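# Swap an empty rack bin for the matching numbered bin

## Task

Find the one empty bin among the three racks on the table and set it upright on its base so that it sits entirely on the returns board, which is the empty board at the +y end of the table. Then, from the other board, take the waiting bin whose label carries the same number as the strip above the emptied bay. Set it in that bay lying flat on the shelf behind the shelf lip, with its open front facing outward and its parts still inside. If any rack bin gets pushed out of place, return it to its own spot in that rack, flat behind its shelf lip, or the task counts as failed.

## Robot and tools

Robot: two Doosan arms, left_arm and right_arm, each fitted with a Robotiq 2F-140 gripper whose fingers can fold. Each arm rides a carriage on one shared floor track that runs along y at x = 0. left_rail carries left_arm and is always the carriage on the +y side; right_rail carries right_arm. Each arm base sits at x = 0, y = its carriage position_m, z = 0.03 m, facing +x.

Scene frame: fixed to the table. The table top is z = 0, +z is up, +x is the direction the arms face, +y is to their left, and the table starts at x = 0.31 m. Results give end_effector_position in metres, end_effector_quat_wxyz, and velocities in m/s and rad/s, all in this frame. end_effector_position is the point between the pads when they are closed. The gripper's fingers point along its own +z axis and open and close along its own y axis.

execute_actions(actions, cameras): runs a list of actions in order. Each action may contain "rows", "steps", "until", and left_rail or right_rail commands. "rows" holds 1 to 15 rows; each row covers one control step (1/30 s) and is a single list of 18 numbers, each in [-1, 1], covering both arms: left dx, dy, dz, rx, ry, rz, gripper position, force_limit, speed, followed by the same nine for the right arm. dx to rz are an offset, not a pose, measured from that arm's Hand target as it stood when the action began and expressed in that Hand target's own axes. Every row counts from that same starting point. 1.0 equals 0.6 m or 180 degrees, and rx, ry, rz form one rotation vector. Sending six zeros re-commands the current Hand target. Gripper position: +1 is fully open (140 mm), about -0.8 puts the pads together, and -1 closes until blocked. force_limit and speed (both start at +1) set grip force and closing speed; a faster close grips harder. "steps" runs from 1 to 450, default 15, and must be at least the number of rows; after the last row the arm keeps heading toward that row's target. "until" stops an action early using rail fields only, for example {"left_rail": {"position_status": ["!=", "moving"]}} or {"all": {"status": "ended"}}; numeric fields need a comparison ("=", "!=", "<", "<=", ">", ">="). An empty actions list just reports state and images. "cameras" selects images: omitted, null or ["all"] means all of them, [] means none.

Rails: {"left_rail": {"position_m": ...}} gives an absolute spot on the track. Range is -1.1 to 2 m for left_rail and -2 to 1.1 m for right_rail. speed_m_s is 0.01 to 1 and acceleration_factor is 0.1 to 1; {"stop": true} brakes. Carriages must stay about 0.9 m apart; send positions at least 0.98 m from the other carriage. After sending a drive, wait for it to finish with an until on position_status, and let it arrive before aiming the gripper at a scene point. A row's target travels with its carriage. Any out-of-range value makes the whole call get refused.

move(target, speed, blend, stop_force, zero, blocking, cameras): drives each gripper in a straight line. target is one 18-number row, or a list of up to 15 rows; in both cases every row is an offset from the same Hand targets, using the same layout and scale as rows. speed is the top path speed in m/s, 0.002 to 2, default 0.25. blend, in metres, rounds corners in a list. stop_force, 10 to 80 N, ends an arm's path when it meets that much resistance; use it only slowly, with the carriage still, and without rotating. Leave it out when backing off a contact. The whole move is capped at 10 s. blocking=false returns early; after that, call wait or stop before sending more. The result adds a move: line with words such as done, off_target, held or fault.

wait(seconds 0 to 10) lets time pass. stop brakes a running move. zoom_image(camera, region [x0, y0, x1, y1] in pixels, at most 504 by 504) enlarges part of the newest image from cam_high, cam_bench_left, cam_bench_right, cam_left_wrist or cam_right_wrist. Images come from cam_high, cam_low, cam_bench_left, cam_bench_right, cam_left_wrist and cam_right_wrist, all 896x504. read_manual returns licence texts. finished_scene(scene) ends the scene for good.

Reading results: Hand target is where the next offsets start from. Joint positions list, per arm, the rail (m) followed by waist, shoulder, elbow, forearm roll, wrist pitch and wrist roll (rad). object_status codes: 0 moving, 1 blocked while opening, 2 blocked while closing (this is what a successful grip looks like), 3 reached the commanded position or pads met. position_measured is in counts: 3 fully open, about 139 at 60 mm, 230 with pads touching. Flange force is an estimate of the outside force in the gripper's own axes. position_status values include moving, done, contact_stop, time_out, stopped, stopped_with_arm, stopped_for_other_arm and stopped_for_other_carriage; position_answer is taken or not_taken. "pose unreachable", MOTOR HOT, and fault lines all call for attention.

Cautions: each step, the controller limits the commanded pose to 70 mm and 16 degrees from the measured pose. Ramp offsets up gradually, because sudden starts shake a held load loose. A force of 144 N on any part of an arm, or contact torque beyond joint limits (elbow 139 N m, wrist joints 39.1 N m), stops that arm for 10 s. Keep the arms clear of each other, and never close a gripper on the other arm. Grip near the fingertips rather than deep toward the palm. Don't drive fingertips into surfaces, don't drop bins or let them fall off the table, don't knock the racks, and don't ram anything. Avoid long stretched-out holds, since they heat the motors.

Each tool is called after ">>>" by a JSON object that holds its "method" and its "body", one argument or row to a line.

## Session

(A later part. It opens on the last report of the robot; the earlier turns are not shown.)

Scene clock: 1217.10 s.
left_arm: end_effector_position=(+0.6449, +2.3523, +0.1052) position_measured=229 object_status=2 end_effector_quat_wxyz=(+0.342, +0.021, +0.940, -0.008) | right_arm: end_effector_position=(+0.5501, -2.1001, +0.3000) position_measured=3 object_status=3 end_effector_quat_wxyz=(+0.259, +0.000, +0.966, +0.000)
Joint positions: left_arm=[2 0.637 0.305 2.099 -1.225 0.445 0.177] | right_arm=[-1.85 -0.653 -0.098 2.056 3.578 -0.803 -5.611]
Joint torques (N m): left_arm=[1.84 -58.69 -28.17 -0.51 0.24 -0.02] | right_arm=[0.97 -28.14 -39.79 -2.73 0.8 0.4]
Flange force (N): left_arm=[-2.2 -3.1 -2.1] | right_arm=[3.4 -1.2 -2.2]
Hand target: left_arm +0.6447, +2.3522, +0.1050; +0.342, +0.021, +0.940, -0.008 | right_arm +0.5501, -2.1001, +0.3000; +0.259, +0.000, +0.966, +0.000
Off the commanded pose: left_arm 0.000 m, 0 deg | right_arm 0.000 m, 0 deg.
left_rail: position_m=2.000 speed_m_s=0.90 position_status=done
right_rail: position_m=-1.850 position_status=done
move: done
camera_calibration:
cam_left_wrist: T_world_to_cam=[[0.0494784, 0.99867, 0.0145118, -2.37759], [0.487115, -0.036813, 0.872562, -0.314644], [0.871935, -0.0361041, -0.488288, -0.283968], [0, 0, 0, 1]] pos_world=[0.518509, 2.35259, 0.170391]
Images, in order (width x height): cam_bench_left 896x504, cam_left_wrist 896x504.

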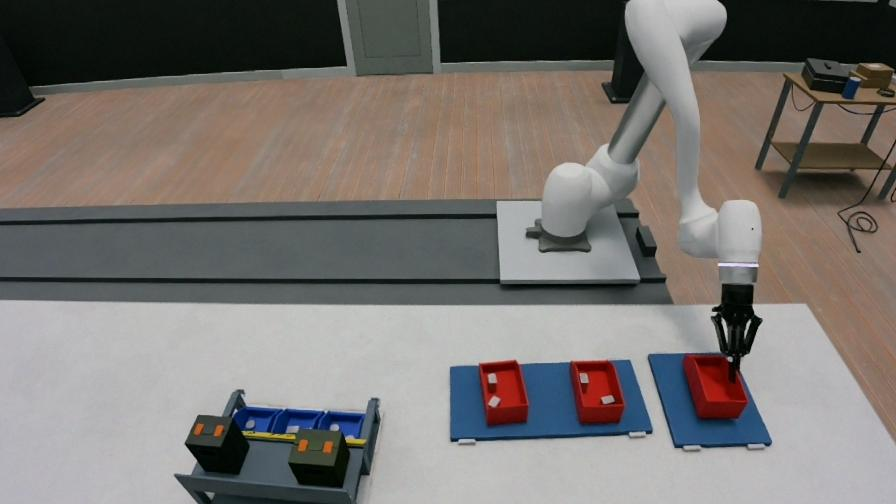

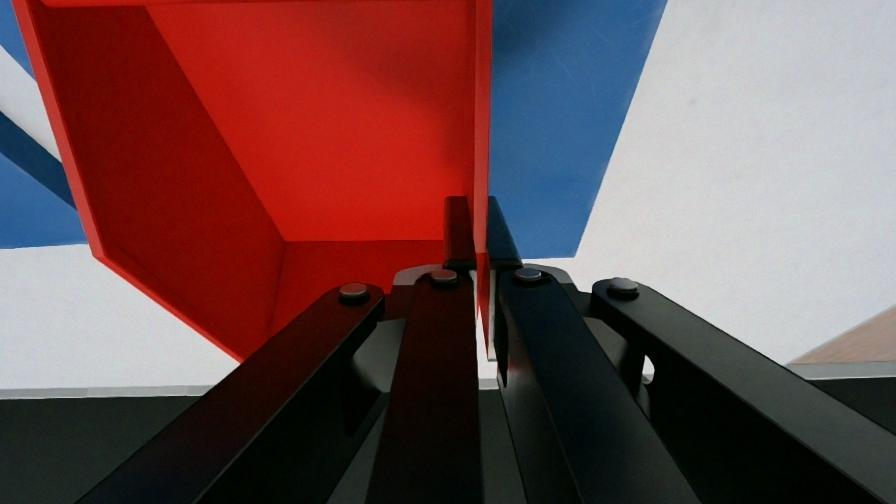

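>>> {"method": "move", "body": {
  "target": [0.0321,0,0.0383,0,0,0,-0.97,1,-1,0,0,0,0,0,0,1,1,1],
  "speed": 0.02,
  "stop_force": 10,
  "cameras": ["cam_left_wrist","cam_bench_left"]
}}

>>> {"method": "zoom_image", "body": {
  "camera": "cam_bench_left",
  "region": [620, 320, 800, 460]
}}

Scene clock: 1233.87 s.
left_arm: end_effector_position=(+0.6447, +2.3522, +0.0874) position_measured=229 object_status=2 end_effector_quat_wxyz=(+0.342, +0.021, +0.940, -0.008) | right_arm: end_effector_position=(+0.5501, -2.1001, +0.3000) position_measured=3 object_status=3 end_effector_quat_wxyz=(+0.259, +0.000, +0.966, +0.000)
Joint positions: left_arm=[2 0.637 0.33 2.109 -1.294 0.434 0.254] | right_arm=[-1.85 -0.653 -0.098 2.056 3.578 -0.803 -5.611]
Joint torques (N m): left_arm=[2.22 -55.77 -22.69 0.29 -0.04 0.2] | right_arm=[0.96 -28.06 -39.83 -2.72 0.72 0.41]
Flange force (N): left_arm=[-7.2 -2.4 -5.0] | right_arm=[3.5 -0.7 -2.0]
Hand target: left_arm +0.6448, +2.3522, +0.0875; +0.342, +0.021, +0.940, -0.008 (not the last commanded pose) | right_arm +0.5501, -2.1001, +0.3000; +0.259, +0.000, +0.966, +0.000
Off the commanded pose: left_arm 0.012 m, 0 deg | right_arm 0.000 m, 0 deg.
left_rail: position_m=2.000 speed_m_s=0.90 position_status=done
right_rail: position_m=-1.850 position_status=done
move: contact (left_arm)
camera_calibration:
cam_left_wrist: T_world_to_cam=[[0.0493307, 0.998681, 0.0142359, -2.37723], [0.4874, -0.0365116, 0.872415, -0.299984], [0.871784, -0.0360983, -0.488558, -0.292417], [0, 0, 0, 1]] pos_world=[0.518408, 2.35259, 0.15269]
Images, in order (width x height): cam_bench_left 896x504, cam_left_wrist 896x504.

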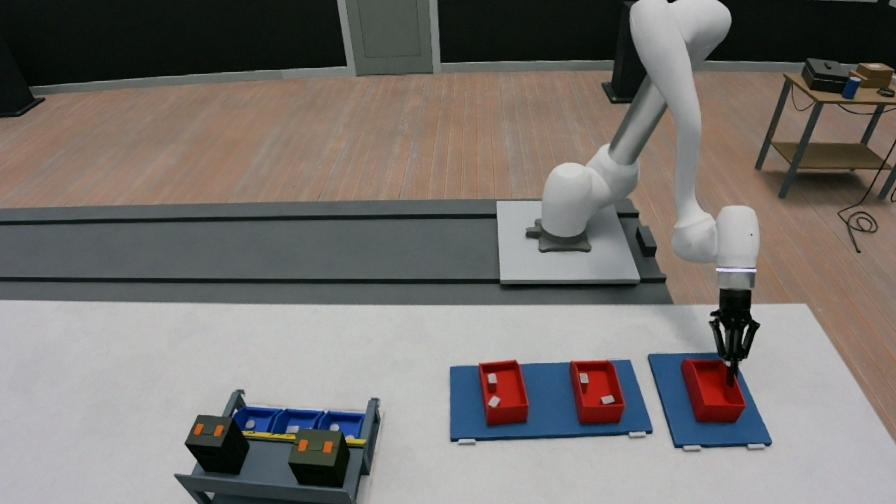

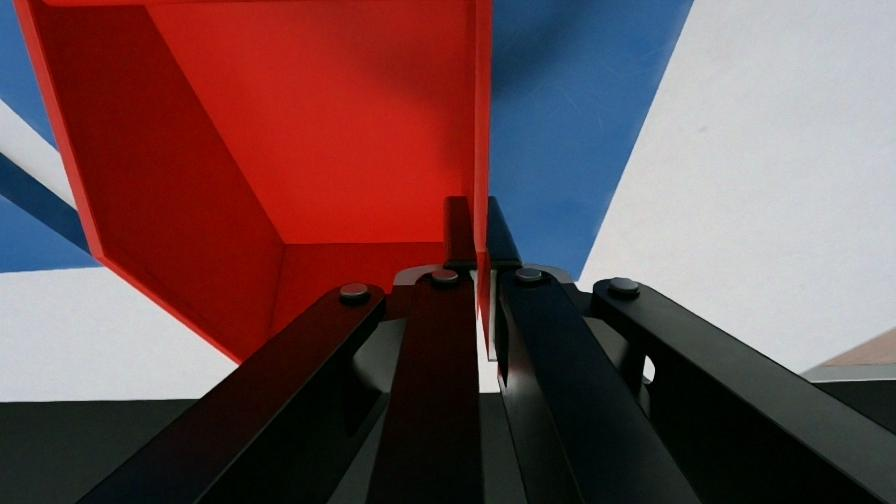

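Scaled by 2.800 from the camera's 896x504 image, which has a finer 1280x720 frame.

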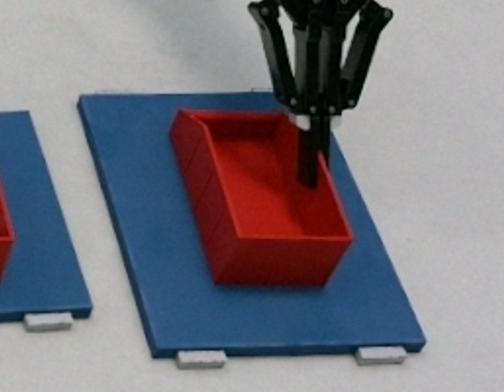

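>>> {"method": "move", "body": {
  "target": [0.0021,0,0.0026,0,0,0,-0.97,1,-1,0,0,0,0,0,0,1,1,1],
  "speed": 0.02,
  "cameras": []
}}

>>> {"method": "execute_actions", "body": {
  "actions": [
    {"rows":[[0,0,0,0,0,0,-0.5,1,-1,0,0,0,0,0,0,1,1,1]],"steps":40}
  ],
  "cameras": ["cam_left_wrist","cam_bench_left"]
}}

>>> {"method": "zoom_image", "body": {
  "camera": "cam_bench_left",
  "region": [620, 320, 800, 460]
}}

Scene clock: 1247.00 s.
left_arm: end_effector_position=(+0.6449, +2.3523, +0.0857) position_measured=229 object_status=2 end_effector_quat_wxyz=(+0.342, +0.021, +0.940, -0.008) | right_arm: end_effector_position=(+0.5501, -2.1001, +0.3000) position_measured=3 object_status=3 end_effector_quat_wxyz=(+0.259, +0.000, +0.966, +0.000)
Joint positions: left_arm=[2 0.637 0.333 2.11 -1.303 0.433 0.263] | right_arm=[-1.85 -0.653 -0.098 2.056 3.578 -0.803 -5.611]
Joint torques (N m): left_arm=[-5.08 -23.05 -12.01 1.48 -2.75 -0.16] | right_arm=[1.29 -28.14 -39.73 -2.72 0.77 0.4]
Flange force (N): left_arm=[-18.4 -5.0 -57.7] | right_arm=[3.6 -1.6 -2.3]
Hand target: left_arm +0.6448, +2.3522, +0.0855; +0.342, +0.021, +0.940, -0.008 | right_arm +0.5501, -2.1001, +0.3000; +0.259, +0.000, +0.966, +0.000
Off the commanded pose: left_arm 0.000 m, 0 deg | right_arm 0.000 m, 0 deg.
left_rail: position_m=2.000 speed_m_s=0.90 position_status=done
right_rail: position_m=-1.850 position_status=done
move: done
No camera images: "cameras" was empty.

Scene clock: 1248.53 s.
left_arm: end_effector_position=(+0.6448, +2.3522, +0.0855) position_measured=192 object_status=3 end_effector_quat_wxyz=(+0.342, +0.021, +0.940, -0.008) | right_arm: end_effector_position=(+0.5501, -2.1001, +0.3000) position_measured=3 object_status=3 end_effector_quat_wxyz=(+0.259, +0.000, +0.966, +0.000)
Joint positions: left_arm=[2 0.637 0.333 2.11 -1.303 0.433 0.263] | right_arm=[-1.85 -0.653 -0.098 2.056 3.578 -0.803 -5.611]
Joint torques (N m): left_arm=[2.2 -59.08 -26.1 -0.53 0.19 -0.01] | right_arm=[1.24 -28.11 -39.8 -2.69 0.75 0.38]
Flange force (N): left_arm=[-3.4 -3.6 -2.6] | right_arm=[3.7 -1.1 -2.2]
Hand target: left_arm +0.6448, +2.3522, +0.0855; +0.342, +0.021, +0.940, -0.008 | right_arm +0.5501, -2.1001, +0.3000; +0.259, +0.000, +0.966, +0.000
Off the commanded pose: left_arm 0.000 m, 0 deg | right_arm 0.000 m, 0 deg.
left_rail: position_m=2.000 speed_m_s=0.90 position_status=done
right_rail: position_m=-1.850 position_status=done
camera_calibration:
cam_left_wrist: T_world_to_cam=[[0.0493816, 0.998677, 0.0143275, -2.37724], [0.487319, -0.0366131, 0.872456, -0.298014], [0.871826, -0.0361012, -0.488483, -0.293508], [0, 0, 0, 1]] pos_world=[0.518508, 2.35259, 0.150691]
Images, in order (width x height): cam_bench_left 896x504, cam_left_wrist 896x504.

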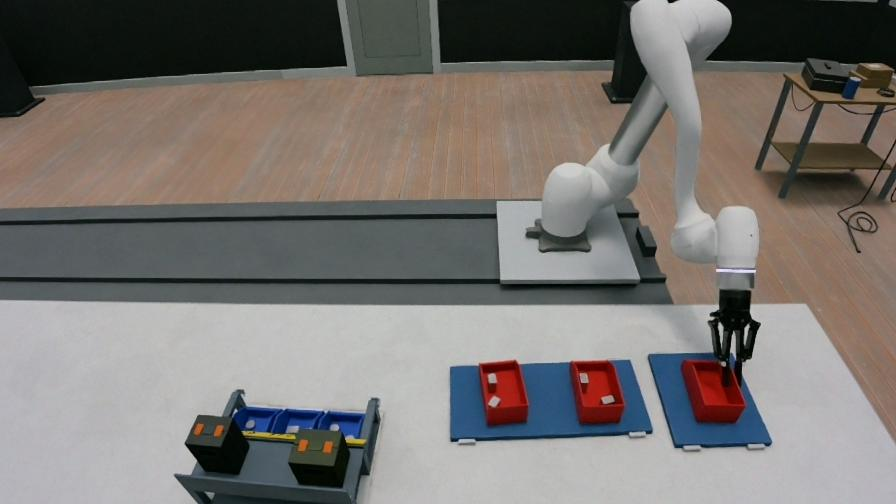

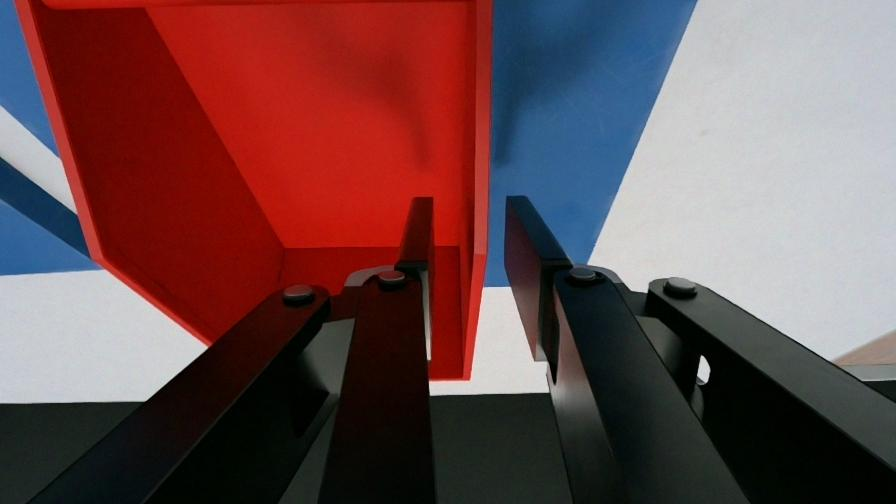

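Scaled by 2.800 from the camera's 896x504 image, which has a finer 1280x720 frame.

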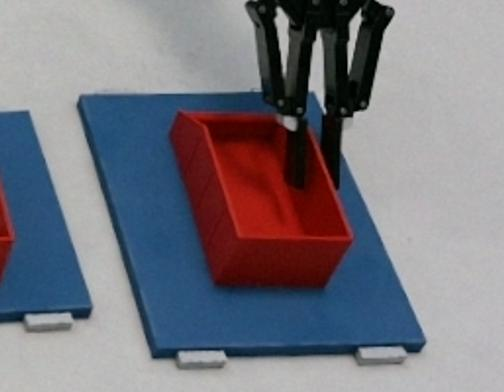

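>>> {"method": "move", "body": {
  "target": [
    [-0.0579,-0.0004,-0.0820,0,0,0,-0.5,1,-1,0,0,0,0,0,0,1,1,1],
    [-0.163,-0.0012,-0.233,-0.0094,0.0556,-0.0134,-0.5,1,-1,0,0,0,0,0,0,1,1,1]
  ],
  "speed": [0.1,0.25],
  "blend": [0.01,0],
  "cameras": ["cam_bench_left"]
}}

>>> {"method": "execute_actions", "body": {
  "actions": [
    {"left_rail":{"position_m":1.75},"steps":400,"until":{"all":{"status":"ended"}}}
  ],
  "cameras": ["cam_left_wrist"]
}}

>>> {"method": "zoom_image", "body": {
  "camera": "cam_bench_left",
  "region": [620, 320, 800, 460]
}}

Scene clock: 1317.27 s.
left_arm: end_effector_position=(+0.6300, +2.3521, +0.2555) position_measured=192 object_status=3 end_effector_quat_wxyz=(+0.258, -0.003, +0.966, +0.001) | right_arm: end_effector_position=(+0.5501, -2.1001, +0.3000) position_measured=3 object_status=3 end_effector_quat_wxyz=(+0.259, +0.000, +0.966, +0.000)
Joint positions: left_arm=[2 0.589 0.134 1.908 -0.44 0.701 -0.706] | right_arm=[-1.85 -0.653 -0.098 2.056 3.578 -0.803 -5.611]
Joint torques (N m): left_arm=[1.97 -51.72 -39 2.15 -1.07 0.08] | right_arm=[1 -27.55 -39.8 -2.7 0.77 0.39]
Flange force (N): left_arm=[-1.3 -4.7 -0.6] | right_arm=[4.0 -0.3 -2.8]
Hand target: left_arm +0.6300, +2.3521, +0.2555; +0.258, -0.003, +0.966, +0.001 | right_arm +0.5501, -2.1001, +0.3000; +0.259, +0.000, +0.966, +0.000
Off the commanded pose: left_arm 0.000 m, 0 deg | right_arm 0.000 m, 0 deg.
left_rail: position_m=2.000 speed_m_s=0.90 position_status=done
right_rail: position_m=-1.850 position_status=done
move: done
Images, in order (width x height): cam_bench_left 896x504.

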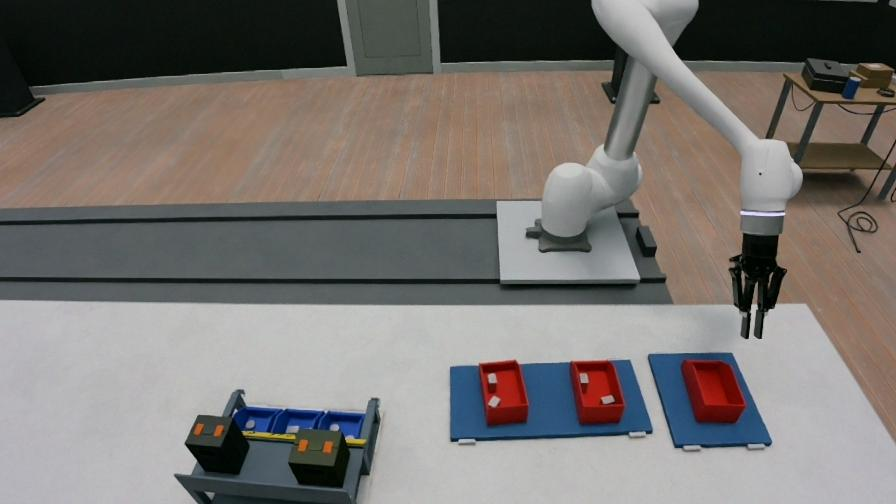

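Scene clock: 1318.80 s.
left_arm: end_effector_position=(+0.6300, +2.1024, +0.2555) position_measured=192 object_status=3 end_effector_quat_wxyz=(+0.258, -0.003, +0.966, +0.001) | right_arm: end_effector_position=(+0.5501, -2.1001, +0.3000) position_measured=3 object_status=3 end_effector_quat_wxyz=(+0.259, +0.000, +0.966, +0.000)
Joint positions: left_arm=[1.75 0.589 0.134 1.907 -0.44 0.701 -0.706] | right_arm=[-1.85 -0.653 -0.098 2.056 3.578 -0.803 -5.611]
Joint torques (N m): left_arm=[2.07 -51.87 -39.09 2.19 -1.07 0.04] | right_arm=[1.26 -28.22 -39.95 -2.62 0.79 0.31]
Flange force (N): left_arm=[-1.1 -4.9 -0.7] | right_arm=[3.8 -1.3 -2.2]
Hand target: left_arm +0.6300, +2.1024, +0.2555; +0.258, -0.003, +0.966, +0.001 | right_arm +0.5501, -2.1001, +0.3000; +0.259, +0.000, +0.966, +0.000
Tool commands: left_gripper/position=-0.5 left_gripper/force_limit=+1.0 left_gripper/speed=-1.0 right_gripper/position=+1.0 right_gripper/force_limit=+1.0 right_gripper/speed=+1.0
Off the commanded pose: left_arm 0.000 m, 0 deg | right_arm 0.000 m, 0 deg.
left_rail: position_m=1.750 speed_m_s=0.90 position_status=done
right_rail: position_m=-1.850 position_status=done
camera_calibration:
cam_left_wrist: T_world_to_cam=[[0.00043825, 0.999909, 0.0135108, -2.101], [0.632713, -0.0107399, 0.774312, -0.569225], [0.774387, 0.00820911, -0.632659, -0.201479], [0, 0, 0, 1]] pos_world=[0.517099, 2.09635, 0.341677]
Images, in order (width x height): cam_left_wrist 896x504.

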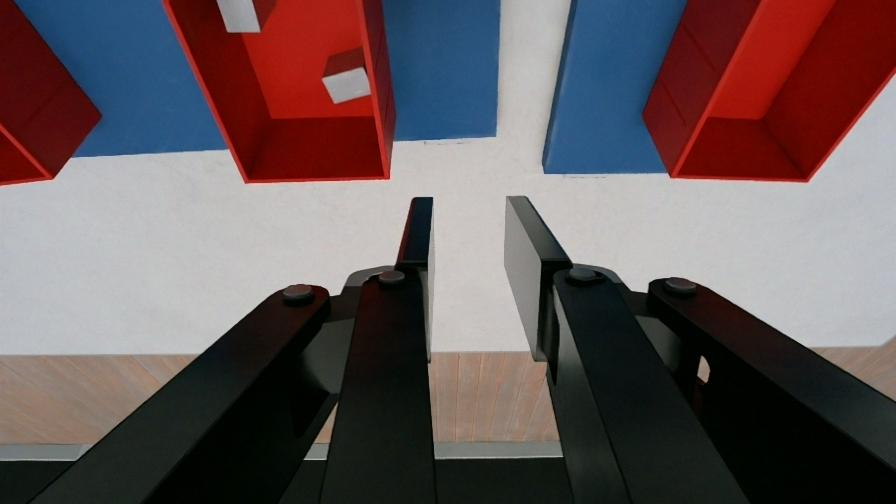

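This scene's latest camera images include none from cam_bench_left. They are from: cam_left_wrist. cam_bench_left's image comes with the result of a call that names it in "cameras".

>>> {"method": "move", "body": {
  "target": [0.0548,-0.0855,0.1973,-0.0019,0,-0.0034,-0.62,1,-1,0,0,0,0,0,0,1,1,1],
  "speed": 0.2,
  "cameras": ["cam_left_wrist"]
}}

>>> {"method": "zoom_image", "body": {
  "camera": "cam_left_wrist",
  "region": [370, 100, 570, 300]
}}

Scene clock: 1340.10 s.
left_arm: end_effector_position=(+0.6609, +2.0513, +0.1365) position_measured=208 object_status=3 end_effector_quat_wxyz=(+0.258, -0.009, +0.966, +0.002) | right_arm: end_effector_position=(+0.5501, -2.1001, +0.3000) position_measured=3 object_status=3 end_effector_quat_wxyz=(+0.259, +0.000, +0.966, +0.000)
Joint positions: left_arm=[1.75 0.483 0.243 2.027 -0.536 0.453 -0.67] | right_arm=[-1.85 -0.653 -0.098 2.056 3.578 -0.803 -5.611]
Joint torques (N m): left_arm=[1.72 -57 -33.16 1.57 -0.99 -0.11] | right_arm=[1.76 -27.96 -39.71 -2.7 0.74 0.34]
Flange force (N): left_arm=[-1.0 -4.1 -2.4] | right_arm=[4.2 -1.9 -2.8]
Hand target: left_arm +0.6609, +2.0513, +0.1365; +0.258, -0.009, +0.966, +0.002 | right_arm +0.5501, -2.1001, +0.3000; +0.259, +0.000, +0.966, +0.000
Off the commanded pose: left_arm 0.000 m, 0 deg | right_arm 0.000 m, 0 deg.
left_rail: position_m=1.750 speed_m_s=0.90 position_status=done
right_rail: position_m=-1.850 position_status=done
move: done
camera_calibration:
cam_left_wrist: T_world_to_cam=[[-0.011827, 0.999841, 0.0133477, -2.04], [0.63281, -0.00285133, 0.774302, -0.513408], [0.774217, 0.0176042, -0.632675, -0.319415], [0, 0, 0, 1]] pos_world=[0.548059, 2.04383, 0.222676]
Images, in order (width x height): cam_left_wrist 896x504.

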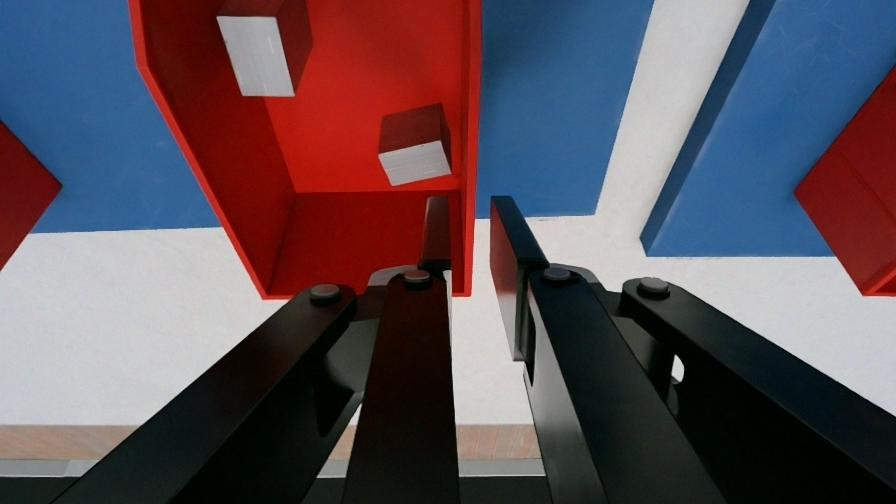

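Scaled by 2.520 from the camera's 896x504 image, which has a finer 1280x720 frame.

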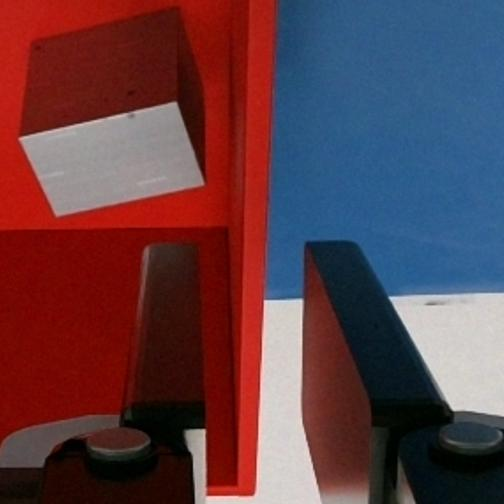

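>>> {"method": "move", "body": {
  "target": [0.0192,0.002,-0.0082,0,0.0556,0,-0.70,1,-1,0,0,0,0,0,0,1,1,1],
  "speed": 0.15,
  "cameras": ["cam_left_wrist"]
}}

>>> {"method": "zoom_image", "body": {
  "camera": "cam_left_wrist",
  "region": [370, 100, 570, 300]
}}

Scene clock: 1395.20 s.
left_arm: end_effector_position=(+0.6484, +2.0523, +0.1350) position_measured=217 object_status=3 end_effector_quat_wxyz=(+0.173, -0.009, +0.985, +0.002) | right_arm: end_effector_position=(+0.5501, -2.1001, +0.3000) position_measured=3 object_status=3 end_effector_quat_wxyz=(+0.259, +0.000, +0.966, +0.000)
Joint positions: left_arm=[1.75 0.455 0.267 1.942 -0.247 0.63 -0.956] | right_arm=[-1.85 -0.653 -0.098 2.056 3.578 -0.803 -5.611]
Joint torques (N m): left_arm=[1.96 -61.48 -35.13 2.34 -0.85 -0.03] | right_arm=[1.16 -27.94 -39.88 -2.71 0.73 0.33]
Flange force (N): left_arm=[0.4 -4.0 -2.3] | right_arm=[4.1 -0.8 -2.3]
Hand target: left_arm +0.6484, +2.0523, +0.1350; +0.173, -0.009, +0.985, +0.002 | right_arm +0.5501, -2.1001, +0.3000; +0.259, +0.000, +0.966, +0.000
Off the commanded pose: left_arm 0.000 m, 0 deg | right_arm 0.000 m, 0 deg.
left_rail: position_m=1.750 speed_m_s=0.90 position_status=done
right_rail: position_m=-1.850 position_status=done
move: done
camera_calibration:
cam_left_wrist: T_world_to_cam=[[-0.00967296, 0.999881, 0.0120352, -2.04242], [0.757735, -0.00052423, 0.652562, -0.573639], [0.652491, 0.0154317, -0.757639, -0.210497], [0, 0, 0, 1]] pos_world=[0.552258, 2.04512, 0.239436]
Images, in order (width x height): cam_left_wrist 896x504.

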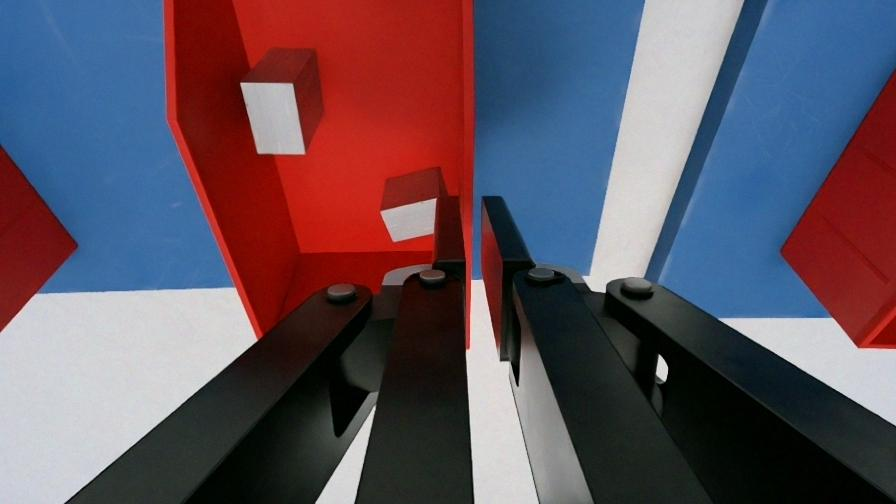

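Scaled by 2.520 from the camera's 896x504 image, which has a finer 1280x720 frame.

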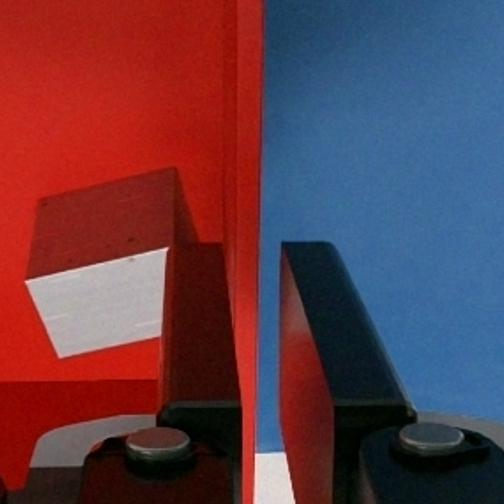

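>>> {"method": "move", "body": {
  "target": [0.0137,0,0.0376,0,0,0,-0.70,1,-1,0,0,0,0,0,0,1,1,1],
  "speed": 0.05,
  "stop_force": 12,
  "cameras": ["cam_left_wrist"]
}}

Scene clock: 1448.80 s.
left_arm: end_effector_position=(+0.6484, +2.0522, +0.1110) position_measured=217 object_status=3 end_effector_quat_wxyz=(+0.173, -0.009, +0.985, +0.002) | right_arm: end_effector_position=(+0.5501, -2.1001, +0.3000) position_measured=3 object_status=3 end_effector_quat_wxyz=(+0.259, +0.000, +0.966, +0.000)
Joint positions: left_arm=[1.75 0.455 0.292 1.961 -0.263 0.587 -0.936] | right_arm=[-1.85 -0.653 -0.098 2.056 3.578 -0.803 -5.611]
Joint torques (N m): left_arm=[1.97 -62.71 -33.8 2.27 -0.87 0.04] | right_arm=[0.87 -27.59 -39.93 -2.71 0.77 0.29]
Flange force (N): left_arm=[-0.1 -4.5 -1.9] | right_arm=[4.0 0.1 -2.5]
Hand target: left_arm +0.6484, +2.0523, +0.1110; +0.173, -0.009, +0.985, +0.002 | right_arm +0.5501, -2.1001, +0.3000; +0.259, +0.000, +0.966, +0.000
Off the commanded pose: left_arm 0.000 m, 0 deg | right_arm 0.000 m, 0 deg.
left_rail: position_m=1.750 speed_m_s=0.90 position_status=done
right_rail: position_m=-1.850 position_status=done
move: done
camera_calibration:
cam_left_wrist: T_world_to_cam=[[-0.00959643, 0.999881, 0.0120995, -2.04219], [0.757736, -0.000624199, 0.652561, -0.557774], [0.652491, 0.0154305, -0.757639, -0.228678], [0, 0, 0, 1]] pos_world=[0.552258, 2.04512, 0.215436]
Images, in order (width x height): cam_left_wrist 896x504.

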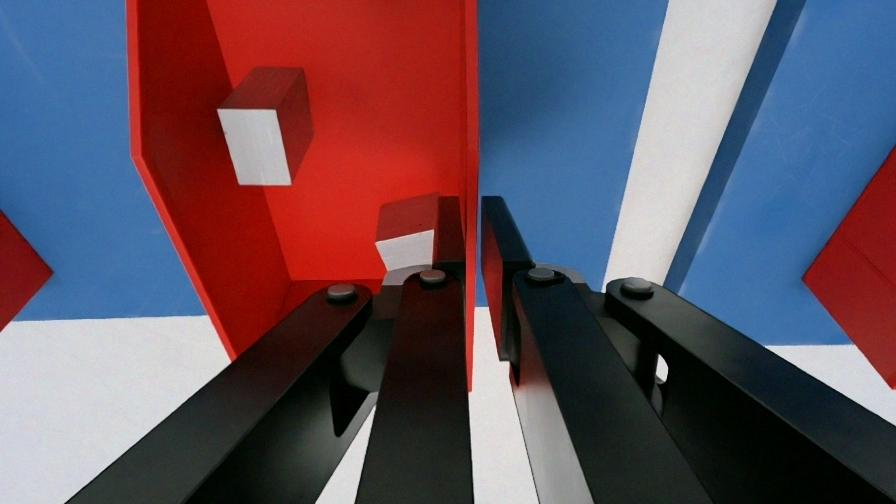

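>>> {"method": "move", "body": {
  "target": [0.0137,0,0.0376,0,0,0,-0.70,1,-1,0,0,0,0,0,0,1,1,1],
  "speed": 0.04,
  "stop_force": 12,
  "cameras": ["cam_left_wrist"]
}}

>>> {"method": "zoom_image", "body": {
  "camera": "cam_left_wrist",
  "region": [380, 120, 580, 300]
}}

Scene clock: 1459.57 s.
left_arm: end_effector_position=(+0.6484, +2.0523, +0.0869) position_measured=217 object_status=3 end_effector_quat_wxyz=(+0.173, -0.009, +0.985, +0.002) | right_arm: end_effector_position=(+0.5501, -2.1001, +0.3000) position_measured=3 object_status=3 end_effector_quat_wxyz=(+0.259, +0.000, +0.966, +0.000)
Joint positions: left_arm=[1.75 0.455 0.32 1.978 -0.282 0.544 -0.914] | right_arm=[-1.85 -0.653 -0.098 2.056 3.578 -0.803 -5.611]
Joint torques (N m): left_arm=[2.16 -63.93 -32.62 2.12 -0.91 0.05] | right_arm=[0.88 -27.96 -39.78 -2.69 0.75 0.38]
Flange force (N): left_arm=[0.0 -5.1 -3.3] | right_arm=[3.3 -0.4 -2.2]
Hand target: left_arm +0.6484, +2.0523, +0.0869; +0.173, -0.009, +0.985, +0.002 | right_arm +0.5501, -2.1001, +0.3000; +0.259, +0.000, +0.966, +0.000
Off the commanded pose: left_arm 0.000 m, 0 deg | right_arm 0.000 m, 0 deg.
left_rail: position_m=1.750 speed_m_s=0.90 position_status=done
right_rail: position_m=-1.850 position_status=done
move: done
camera_calibration:
cam_left_wrist: T_world_to_cam=[[-0.00967296, 0.999881, 0.0120352, -2.04184], [0.757735, -0.00052423, 0.652562, -0.542241], [0.652491, 0.0154317, -0.757639, -0.246798], [0, 0, 0, 1]] pos_world=[0.552158, 2.04512, 0.191436]
Images, in order (width x height): cam_left_wrist 896x504.

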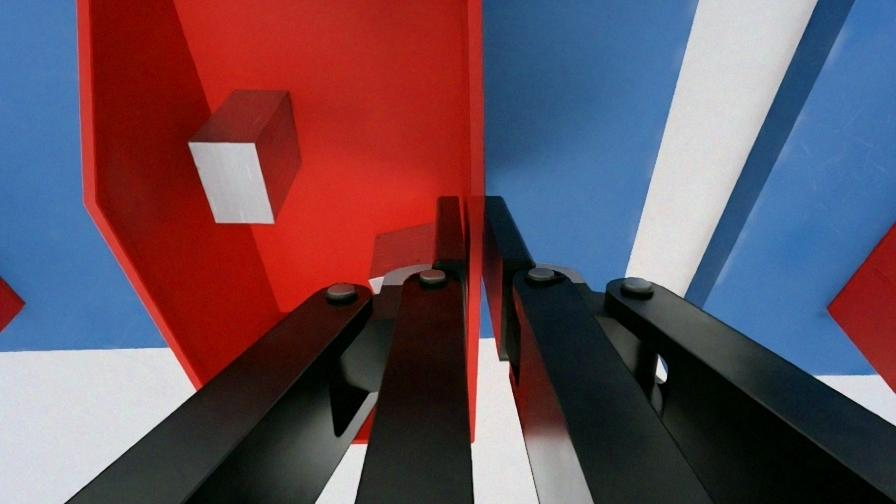

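Scaled by 2.520 from the camera's 896x504 image, which has a finer 1280x720 frame.

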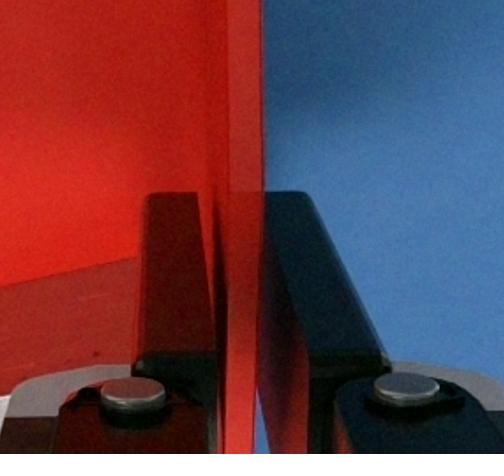

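>>> {"method": "zoom_image", "body": {
  "camera": "cam_left_wrist",
  "region": [30, 150, 190, 260]
}}

Scaled by 3.150 from the camera's 896x504 image, which has a finer 1280x720 frame.

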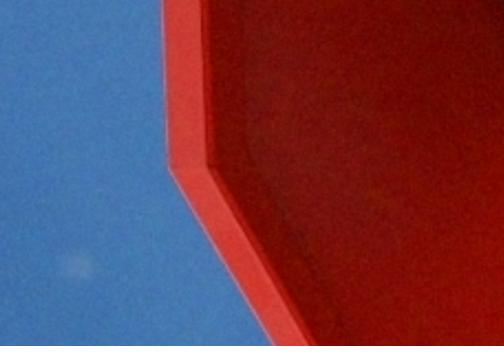

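>>> {"method": "execute_actions", "body": {
  "actions": [
    {"rows":[[0,0,0,0,0,0,-1,0.6,-1,0,0,0,0,0,0,1,1,1]],"steps":50}
  ],
  "cameras": ["cam_left_wrist"]
}}

>>> {"method": "zoom_image", "body": {
  "camera": "cam_left_wrist",
  "region": [50, 120, 550, 360]
}}

Scene clock: 1506.10 s.
left_arm: end_effector_position=(+0.6484, +2.0523, +0.0869) position_measured=228 object_status=2 end_effector_quat_wxyz=(+0.173, -0.009, +0.985, +0.002) | right_arm: end_effector_position=(+0.5501, -2.1001, +0.3000) position_measured=3 object_status=3 end_effector_quat_wxyz=(+0.259, +0.000, +0.966, +0.000)
Joint positions: left_arm=[1.75 0.455 0.32 1.978 -0.282 0.544 -0.914] | right_arm=[-1.85 -0.653 -0.098 2.056 3.578 -0.803 -5.611]
Joint torques (N m): left_arm=[1.32 -56.71 -30.16 1.87 -1.35 -0.19] | right_arm=[0.8 -28.18 -39.76 -2.67 0.77 0.32]
Flange force (N): left_arm=[0.7 -5.3 -14.4] | right_arm=[3.3 -0.6 -1.9]
Hand target: left_arm +0.6484, +2.0523, +0.0869; +0.173, -0.009, +0.985, +0.002 | right_arm +0.5501, -2.1001, +0.3000; +0.259, +0.000, +0.966, +0.000
Off the commanded pose: left_arm 0.000 m, 0 deg | right_arm 0.000 m, 0 deg.
left_rail: position_m=1.750 speed_m_s=0.90 position_status=done
right_rail: position_m=-1.850 position_status=done
camera_calibration:
cam_left_wrist: T_world_to_cam=[[-0.00967296, 0.999881, 0.0120352, -2.04184], [0.757735, -0.00052423, 0.652562, -0.542241], [0.652491, 0.0154317, -0.757639, -0.246798], [0, 0, 0, 1]] pos_world=[0.552158, 2.04512, 0.191436]
Images, in order (width x height): cam_left_wrist 896x504.

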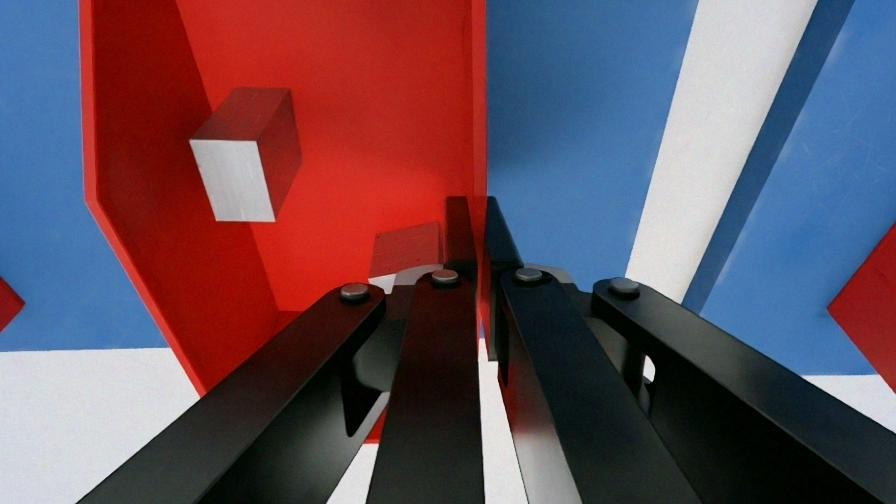

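Scaled by 1.008 from the camera's 896x504 image, which has a finer 1280x720 frame.

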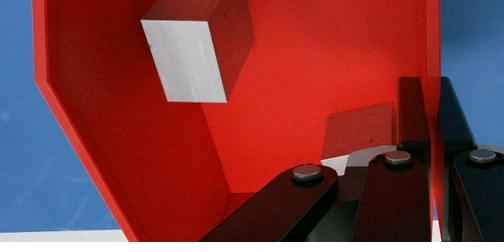

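>>> {"method": "execute_actions", "body": {
  "actions": [
    {"rows":[[0,0,0,0,0,0,-0.97,1,-1,0,0,0,0,0,0,1,1,1]],"steps":30}
  ],
  "cameras": []
}}

>>> {"method": "move", "body": {
  "target": [-0.00285,0,-0.00783,0,0,0,-0.97,1,-1,0,0,0,0,0,0,1,1,1],
  "speed": 0.02,
  "cameras": ["cam_left_wrist", "cam_bench_left"]
}}

>>> {"method": "zoom_image", "body": {
  "camera": "cam_bench_left",
  "region": [300, 120, 700, 420]
}}

Scene clock: 1522.40 s.
left_arm: end_effector_position=(+0.6484, +2.0523, +0.0869) position_measured=229 object_status=2 end_effector_quat_wxyz=(+0.173, -0.009, +0.985, +0.002) | right_arm: end_effector_position=(+0.5501, -2.1001, +0.3000) position_measured=3 object_status=3 end_effector_quat_wxyz=(+0.259, +0.000, +0.966, +0.000)
Joint positions: left_arm=[1.75 0.455 0.32 1.978 -0.282 0.544 -0.914] | right_arm=[-1.85 -0.653 -0.098 2.056 3.578 -0.803 -5.611]
Joint torques (N m): left_arm=[0.49 -56.56 -29.72 1.86 -1.11 -0.2] | right_arm=[1.26 -27.8 -39.66 -2.73 0.8 0.3]
Flange force (N): left_arm=[0.6 -4.0 -14.4] | right_arm=[3.4 -0.9 -3.0]
Hand target: left_arm +0.6484, +2.0523, +0.0869; +0.173, -0.009, +0.985, +0.002 | right_arm +0.5501, -2.1001, +0.3000; +0.259, +0.000, +0.966, +0.000
Off the commanded pose: left_arm 0.000 m, 0 deg | right_arm 0.000 m, 0 deg.
left_rail: position_m=1.750 speed_m_s=0.90 position_status=done
right_rail: position_m=-1.850 position_status=done
No camera images: "cameras" was empty.

Scene clock: 1523.10 s.
left_arm: end_effector_position=(+0.6484, +2.0523, +0.0919) position_measured=229 object_status=2 end_effector_quat_wxyz=(+0.173, -0.009, +0.985, +0.002) | right_arm: end_effector_position=(+0.5501, -2.1001, +0.3000) position_measured=3 object_status=3 end_effector_quat_wxyz=(+0.259, +0.000, +0.966, +0.000)
Joint positions: left_arm=[1.75 0.455 0.314 1.975 -0.278 0.553 -0.919] | right_arm=[-1.85 -0.653 -0.098 2.056 3.578 -0.803 -5.611]
Joint torques (N m): left_arm=[2 -66.08 -35.22 1.95 -1.08 -0.04] | right_arm=[0.34 -28.3 -39.83 -2.73 0.77 0.35]
Flange force (N): left_arm=[2.3 -5.3 1.0] | right_arm=[2.6 0.2 -1.3]
Hand target: left_arm +0.6484, +2.0523, +0.0919; +0.173, -0.009, +0.985, +0.002 | right_arm +0.5501, -2.1001, +0.3000; +0.259, +0.000, +0.966, +0.000
Off the commanded pose: left_arm 0.000 m, 0 deg | right_arm 0.000 m, 0 deg.
left_rail: position_m=1.750 speed_m_s=0.90 position_status=done
right_rail: position_m=-1.850 position_status=done
move: done
camera_calibration:
cam_left_wrist: T_world_to_cam=[[-0.00967296, 0.999881, 0.0120352, -2.0419], [0.757735, -0.00052423, 0.652562, -0.545503], [0.652491, 0.0154317, -0.757639, -0.24301], [0, 0, 0, 1]] pos_world=[0.552158, 2.04512, 0.196436]
Images, in order (width x height): cam_bench_left 896x504, cam_left_wrist 896x504.

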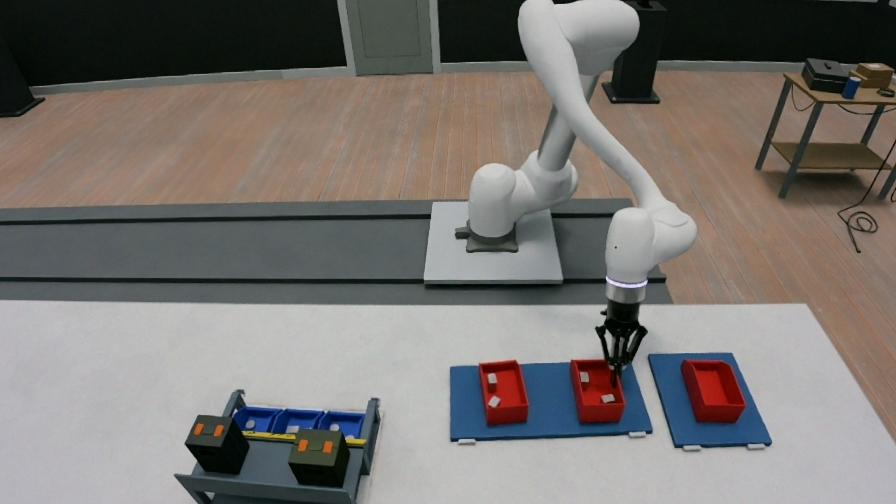

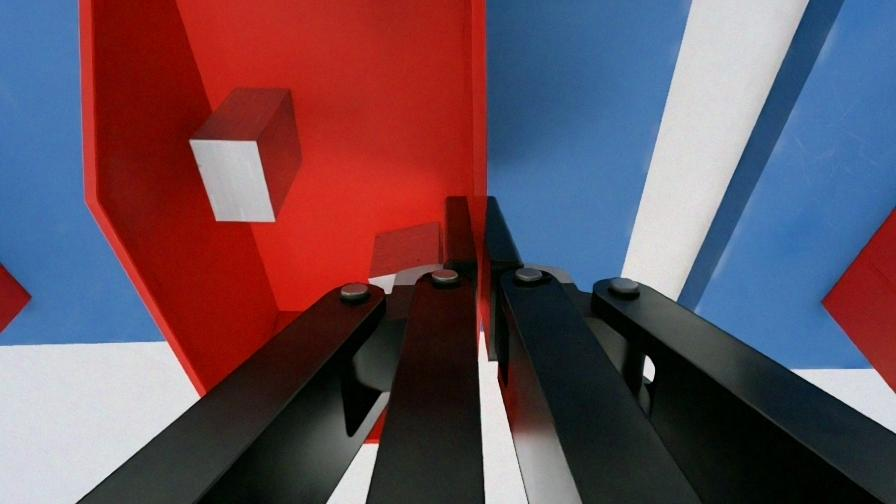

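Scaled by 1.260 from the camera's 896x504 image, which has a finer 1280x720 frame.

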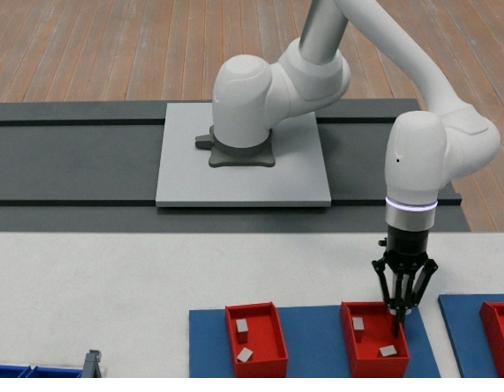

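>>> {"method": "move", "body": {
  "target": [-0.134,0,-0.368,0,0,0,-0.97,1,-1,0,0,0,0,0,0,1,1,1],
  "speed": 0.1,
  "cameras": ["cam_left_wrist"]
}}

>>> {"method": "zoom_image", "body": {
  "camera": "cam_left_wrist",
  "region": [50, 120, 550, 360]
}}

Scene clock: 1533.90 s.
left_arm: end_effector_position=(+0.6486, +2.0522, +0.3269) position_measured=229 object_status=2 end_effector_quat_wxyz=(+0.173, -0.009, +0.985, +0.002) | right_arm: end_effector_position=(+0.5501, -2.1001, +0.3000) position_measured=3 object_status=3 end_effector_quat_wxyz=(+0.259, +0.000, +0.966, +0.000)
Joint positions: left_arm=[1.75 0.455 0.124 1.734 -0.175 0.973 -1.058] | right_arm=[-1.85 -0.653 -0.098 2.056 3.578 -0.803 -5.611]
Joint torques (N m): left_arm=[1.99 -57.13 -45.74 2.59 -1.33 -0.07] | right_arm=[1.56 -28.24 -39.8 -2.72 0.74 0.37]
Flange force (N): left_arm=[3.3 -4.9 4.5] | right_arm=[3.7 -1.8 -2.4]
Hand target: left_arm +0.6487, +2.0522, +0.3269; +0.173, -0.009, +0.985, +0.002 | right_arm +0.5501, -2.1001, +0.3000; +0.259, +0.000, +0.966, +0.000
Off the commanded pose: left_arm 0.000 m, 0 deg | right_arm 0.000 m, 0 deg.
left_rail: position_m=1.750 speed_m_s=0.90 position_status=done
right_rail: position_m=-1.850 position_status=done
move: done
camera_calibration:
cam_left_wrist: T_world_to_cam=[[-0.00967134, 0.999881, 0.0120349, -2.04473], [0.757777, -0.000524276, 0.652514, -0.699085], [0.652442, 0.0154304, -0.757681, -0.0651129], [0, 0, 0, 1]] pos_world=[0.552457, 2.04512, 0.431436]
Images, in order (width x height): cam_left_wrist 896x504.

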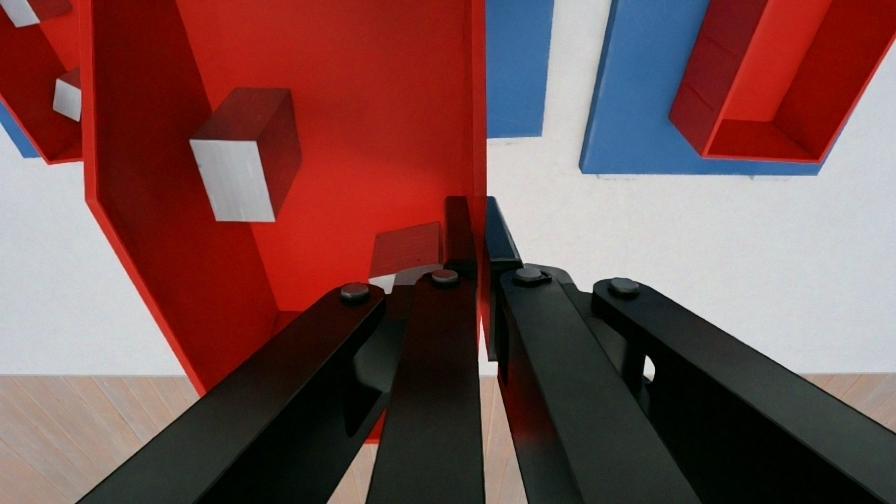

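Scaled by 1.008 from the camera's 896x504 image, which has a finer 1280x720 frame.

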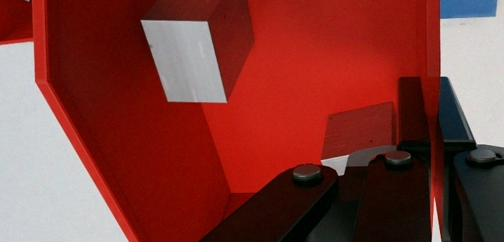

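>>> {"method": "execute_actions", "body": {
  "actions": [
    {"left_rail":{"position_m":-0.72,"speed_m_s":0.8,"acceleration_factor":0.4},"steps":400,"until":{"left_rail":{"position_status":["!=","moving"]}}}
  ],
  "cameras": ["cam_left_wrist","cam_high"]
}}

Scene clock: 1593.17 s.
left_arm: end_effector_position=(+0.6487, -0.4178, +0.3269) position_measured=229 object_status=2 end_effector_quat_wxyz=(+0.173, -0.009, +0.985, +0.002) | right_arm: end_effector_position=(+0.5501, -2.1001, +0.3000) position_measured=3 object_status=3 end_effector_quat_wxyz=(+0.259, +0.000, +0.966, +0.000)
Joint positions: left_arm=[-0.72 0.455 0.124 1.734 -0.175 0.973 -1.058] | right_arm=[-1.85 -0.653 -0.098 2.056 3.578 -0.803 -5.611]
Joint torques (N m): left_arm=[1.88 -56.98 -45.59 2.59 -1.36 -0.01] | right_arm=[0.97 -28.4 -39.9 -2.69 0.76 0.31]
Flange force (N): left_arm=[3.4 -5.0 3.7] | right_arm=[3.4 -0.7 -1.5]
Hand target: left_arm +0.6487, -0.4177, +0.3269; +0.173, -0.009, +0.985, +0.002 | right_arm +0.5501, -2.1001, +0.3000; +0.259, +0.000, +0.966, +0.000
Tool commands: left_gripper/position=-0.97 left_gripper/force_limit=+1.0 left_gripper/speed=-1.0 right_gripper/position=+1.0 right_gripper/force_limit=+1.0 right_gripper/speed=+1.0
Off the commanded pose: left_arm 0.000 m, 0 deg | right_arm 0.000 m, 0 deg.
left_rail: position_m=-0.720 speed_m_s=0.80 position_status=done
right_rail: position_m=-1.850 position_status=done
camera_calibration:
cam_left_wrist: T_world_to_cam=[[-0.00967296, 0.999881, 0.0120352, 0.424977], [0.757735, -0.00052423, 0.652562, -0.700378], [0.652491, 0.0154317, -0.757639, -0.0270444], [0, 0, 0, 1]] pos_world=[0.552458, -0.424876, 0.431436]
Images, in order (width x height): cam_high 896x504, cam_left_wrist 896x504.

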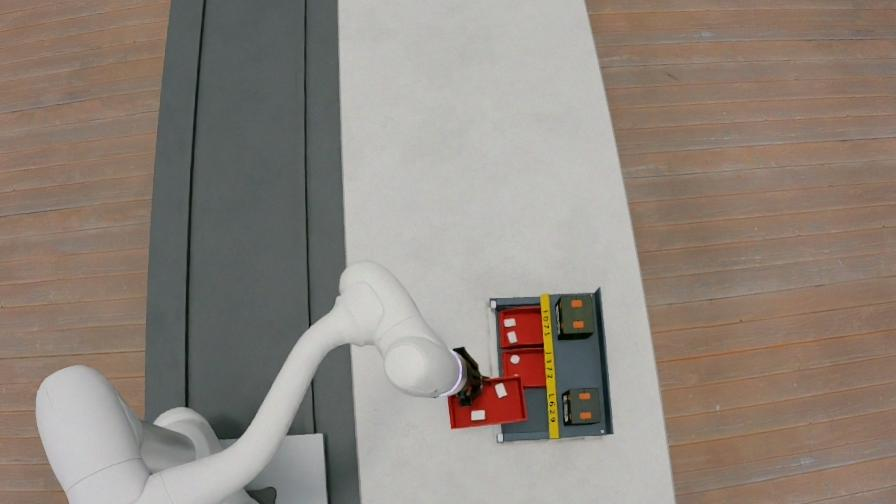

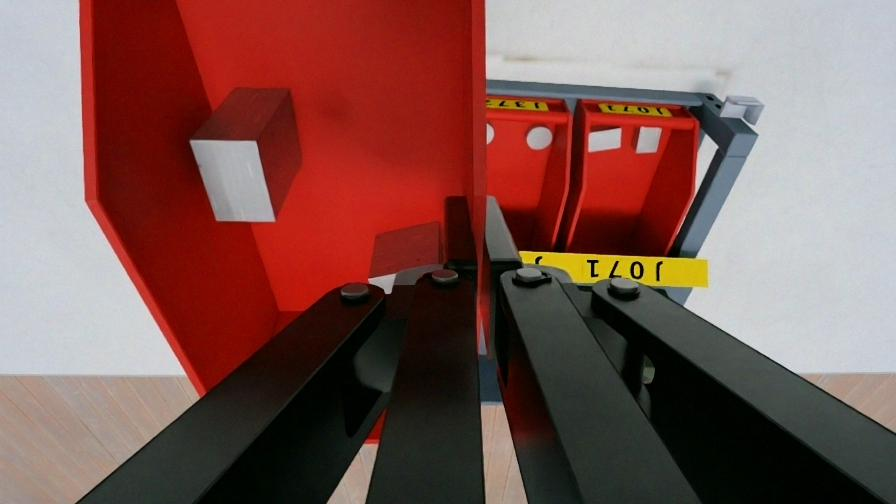

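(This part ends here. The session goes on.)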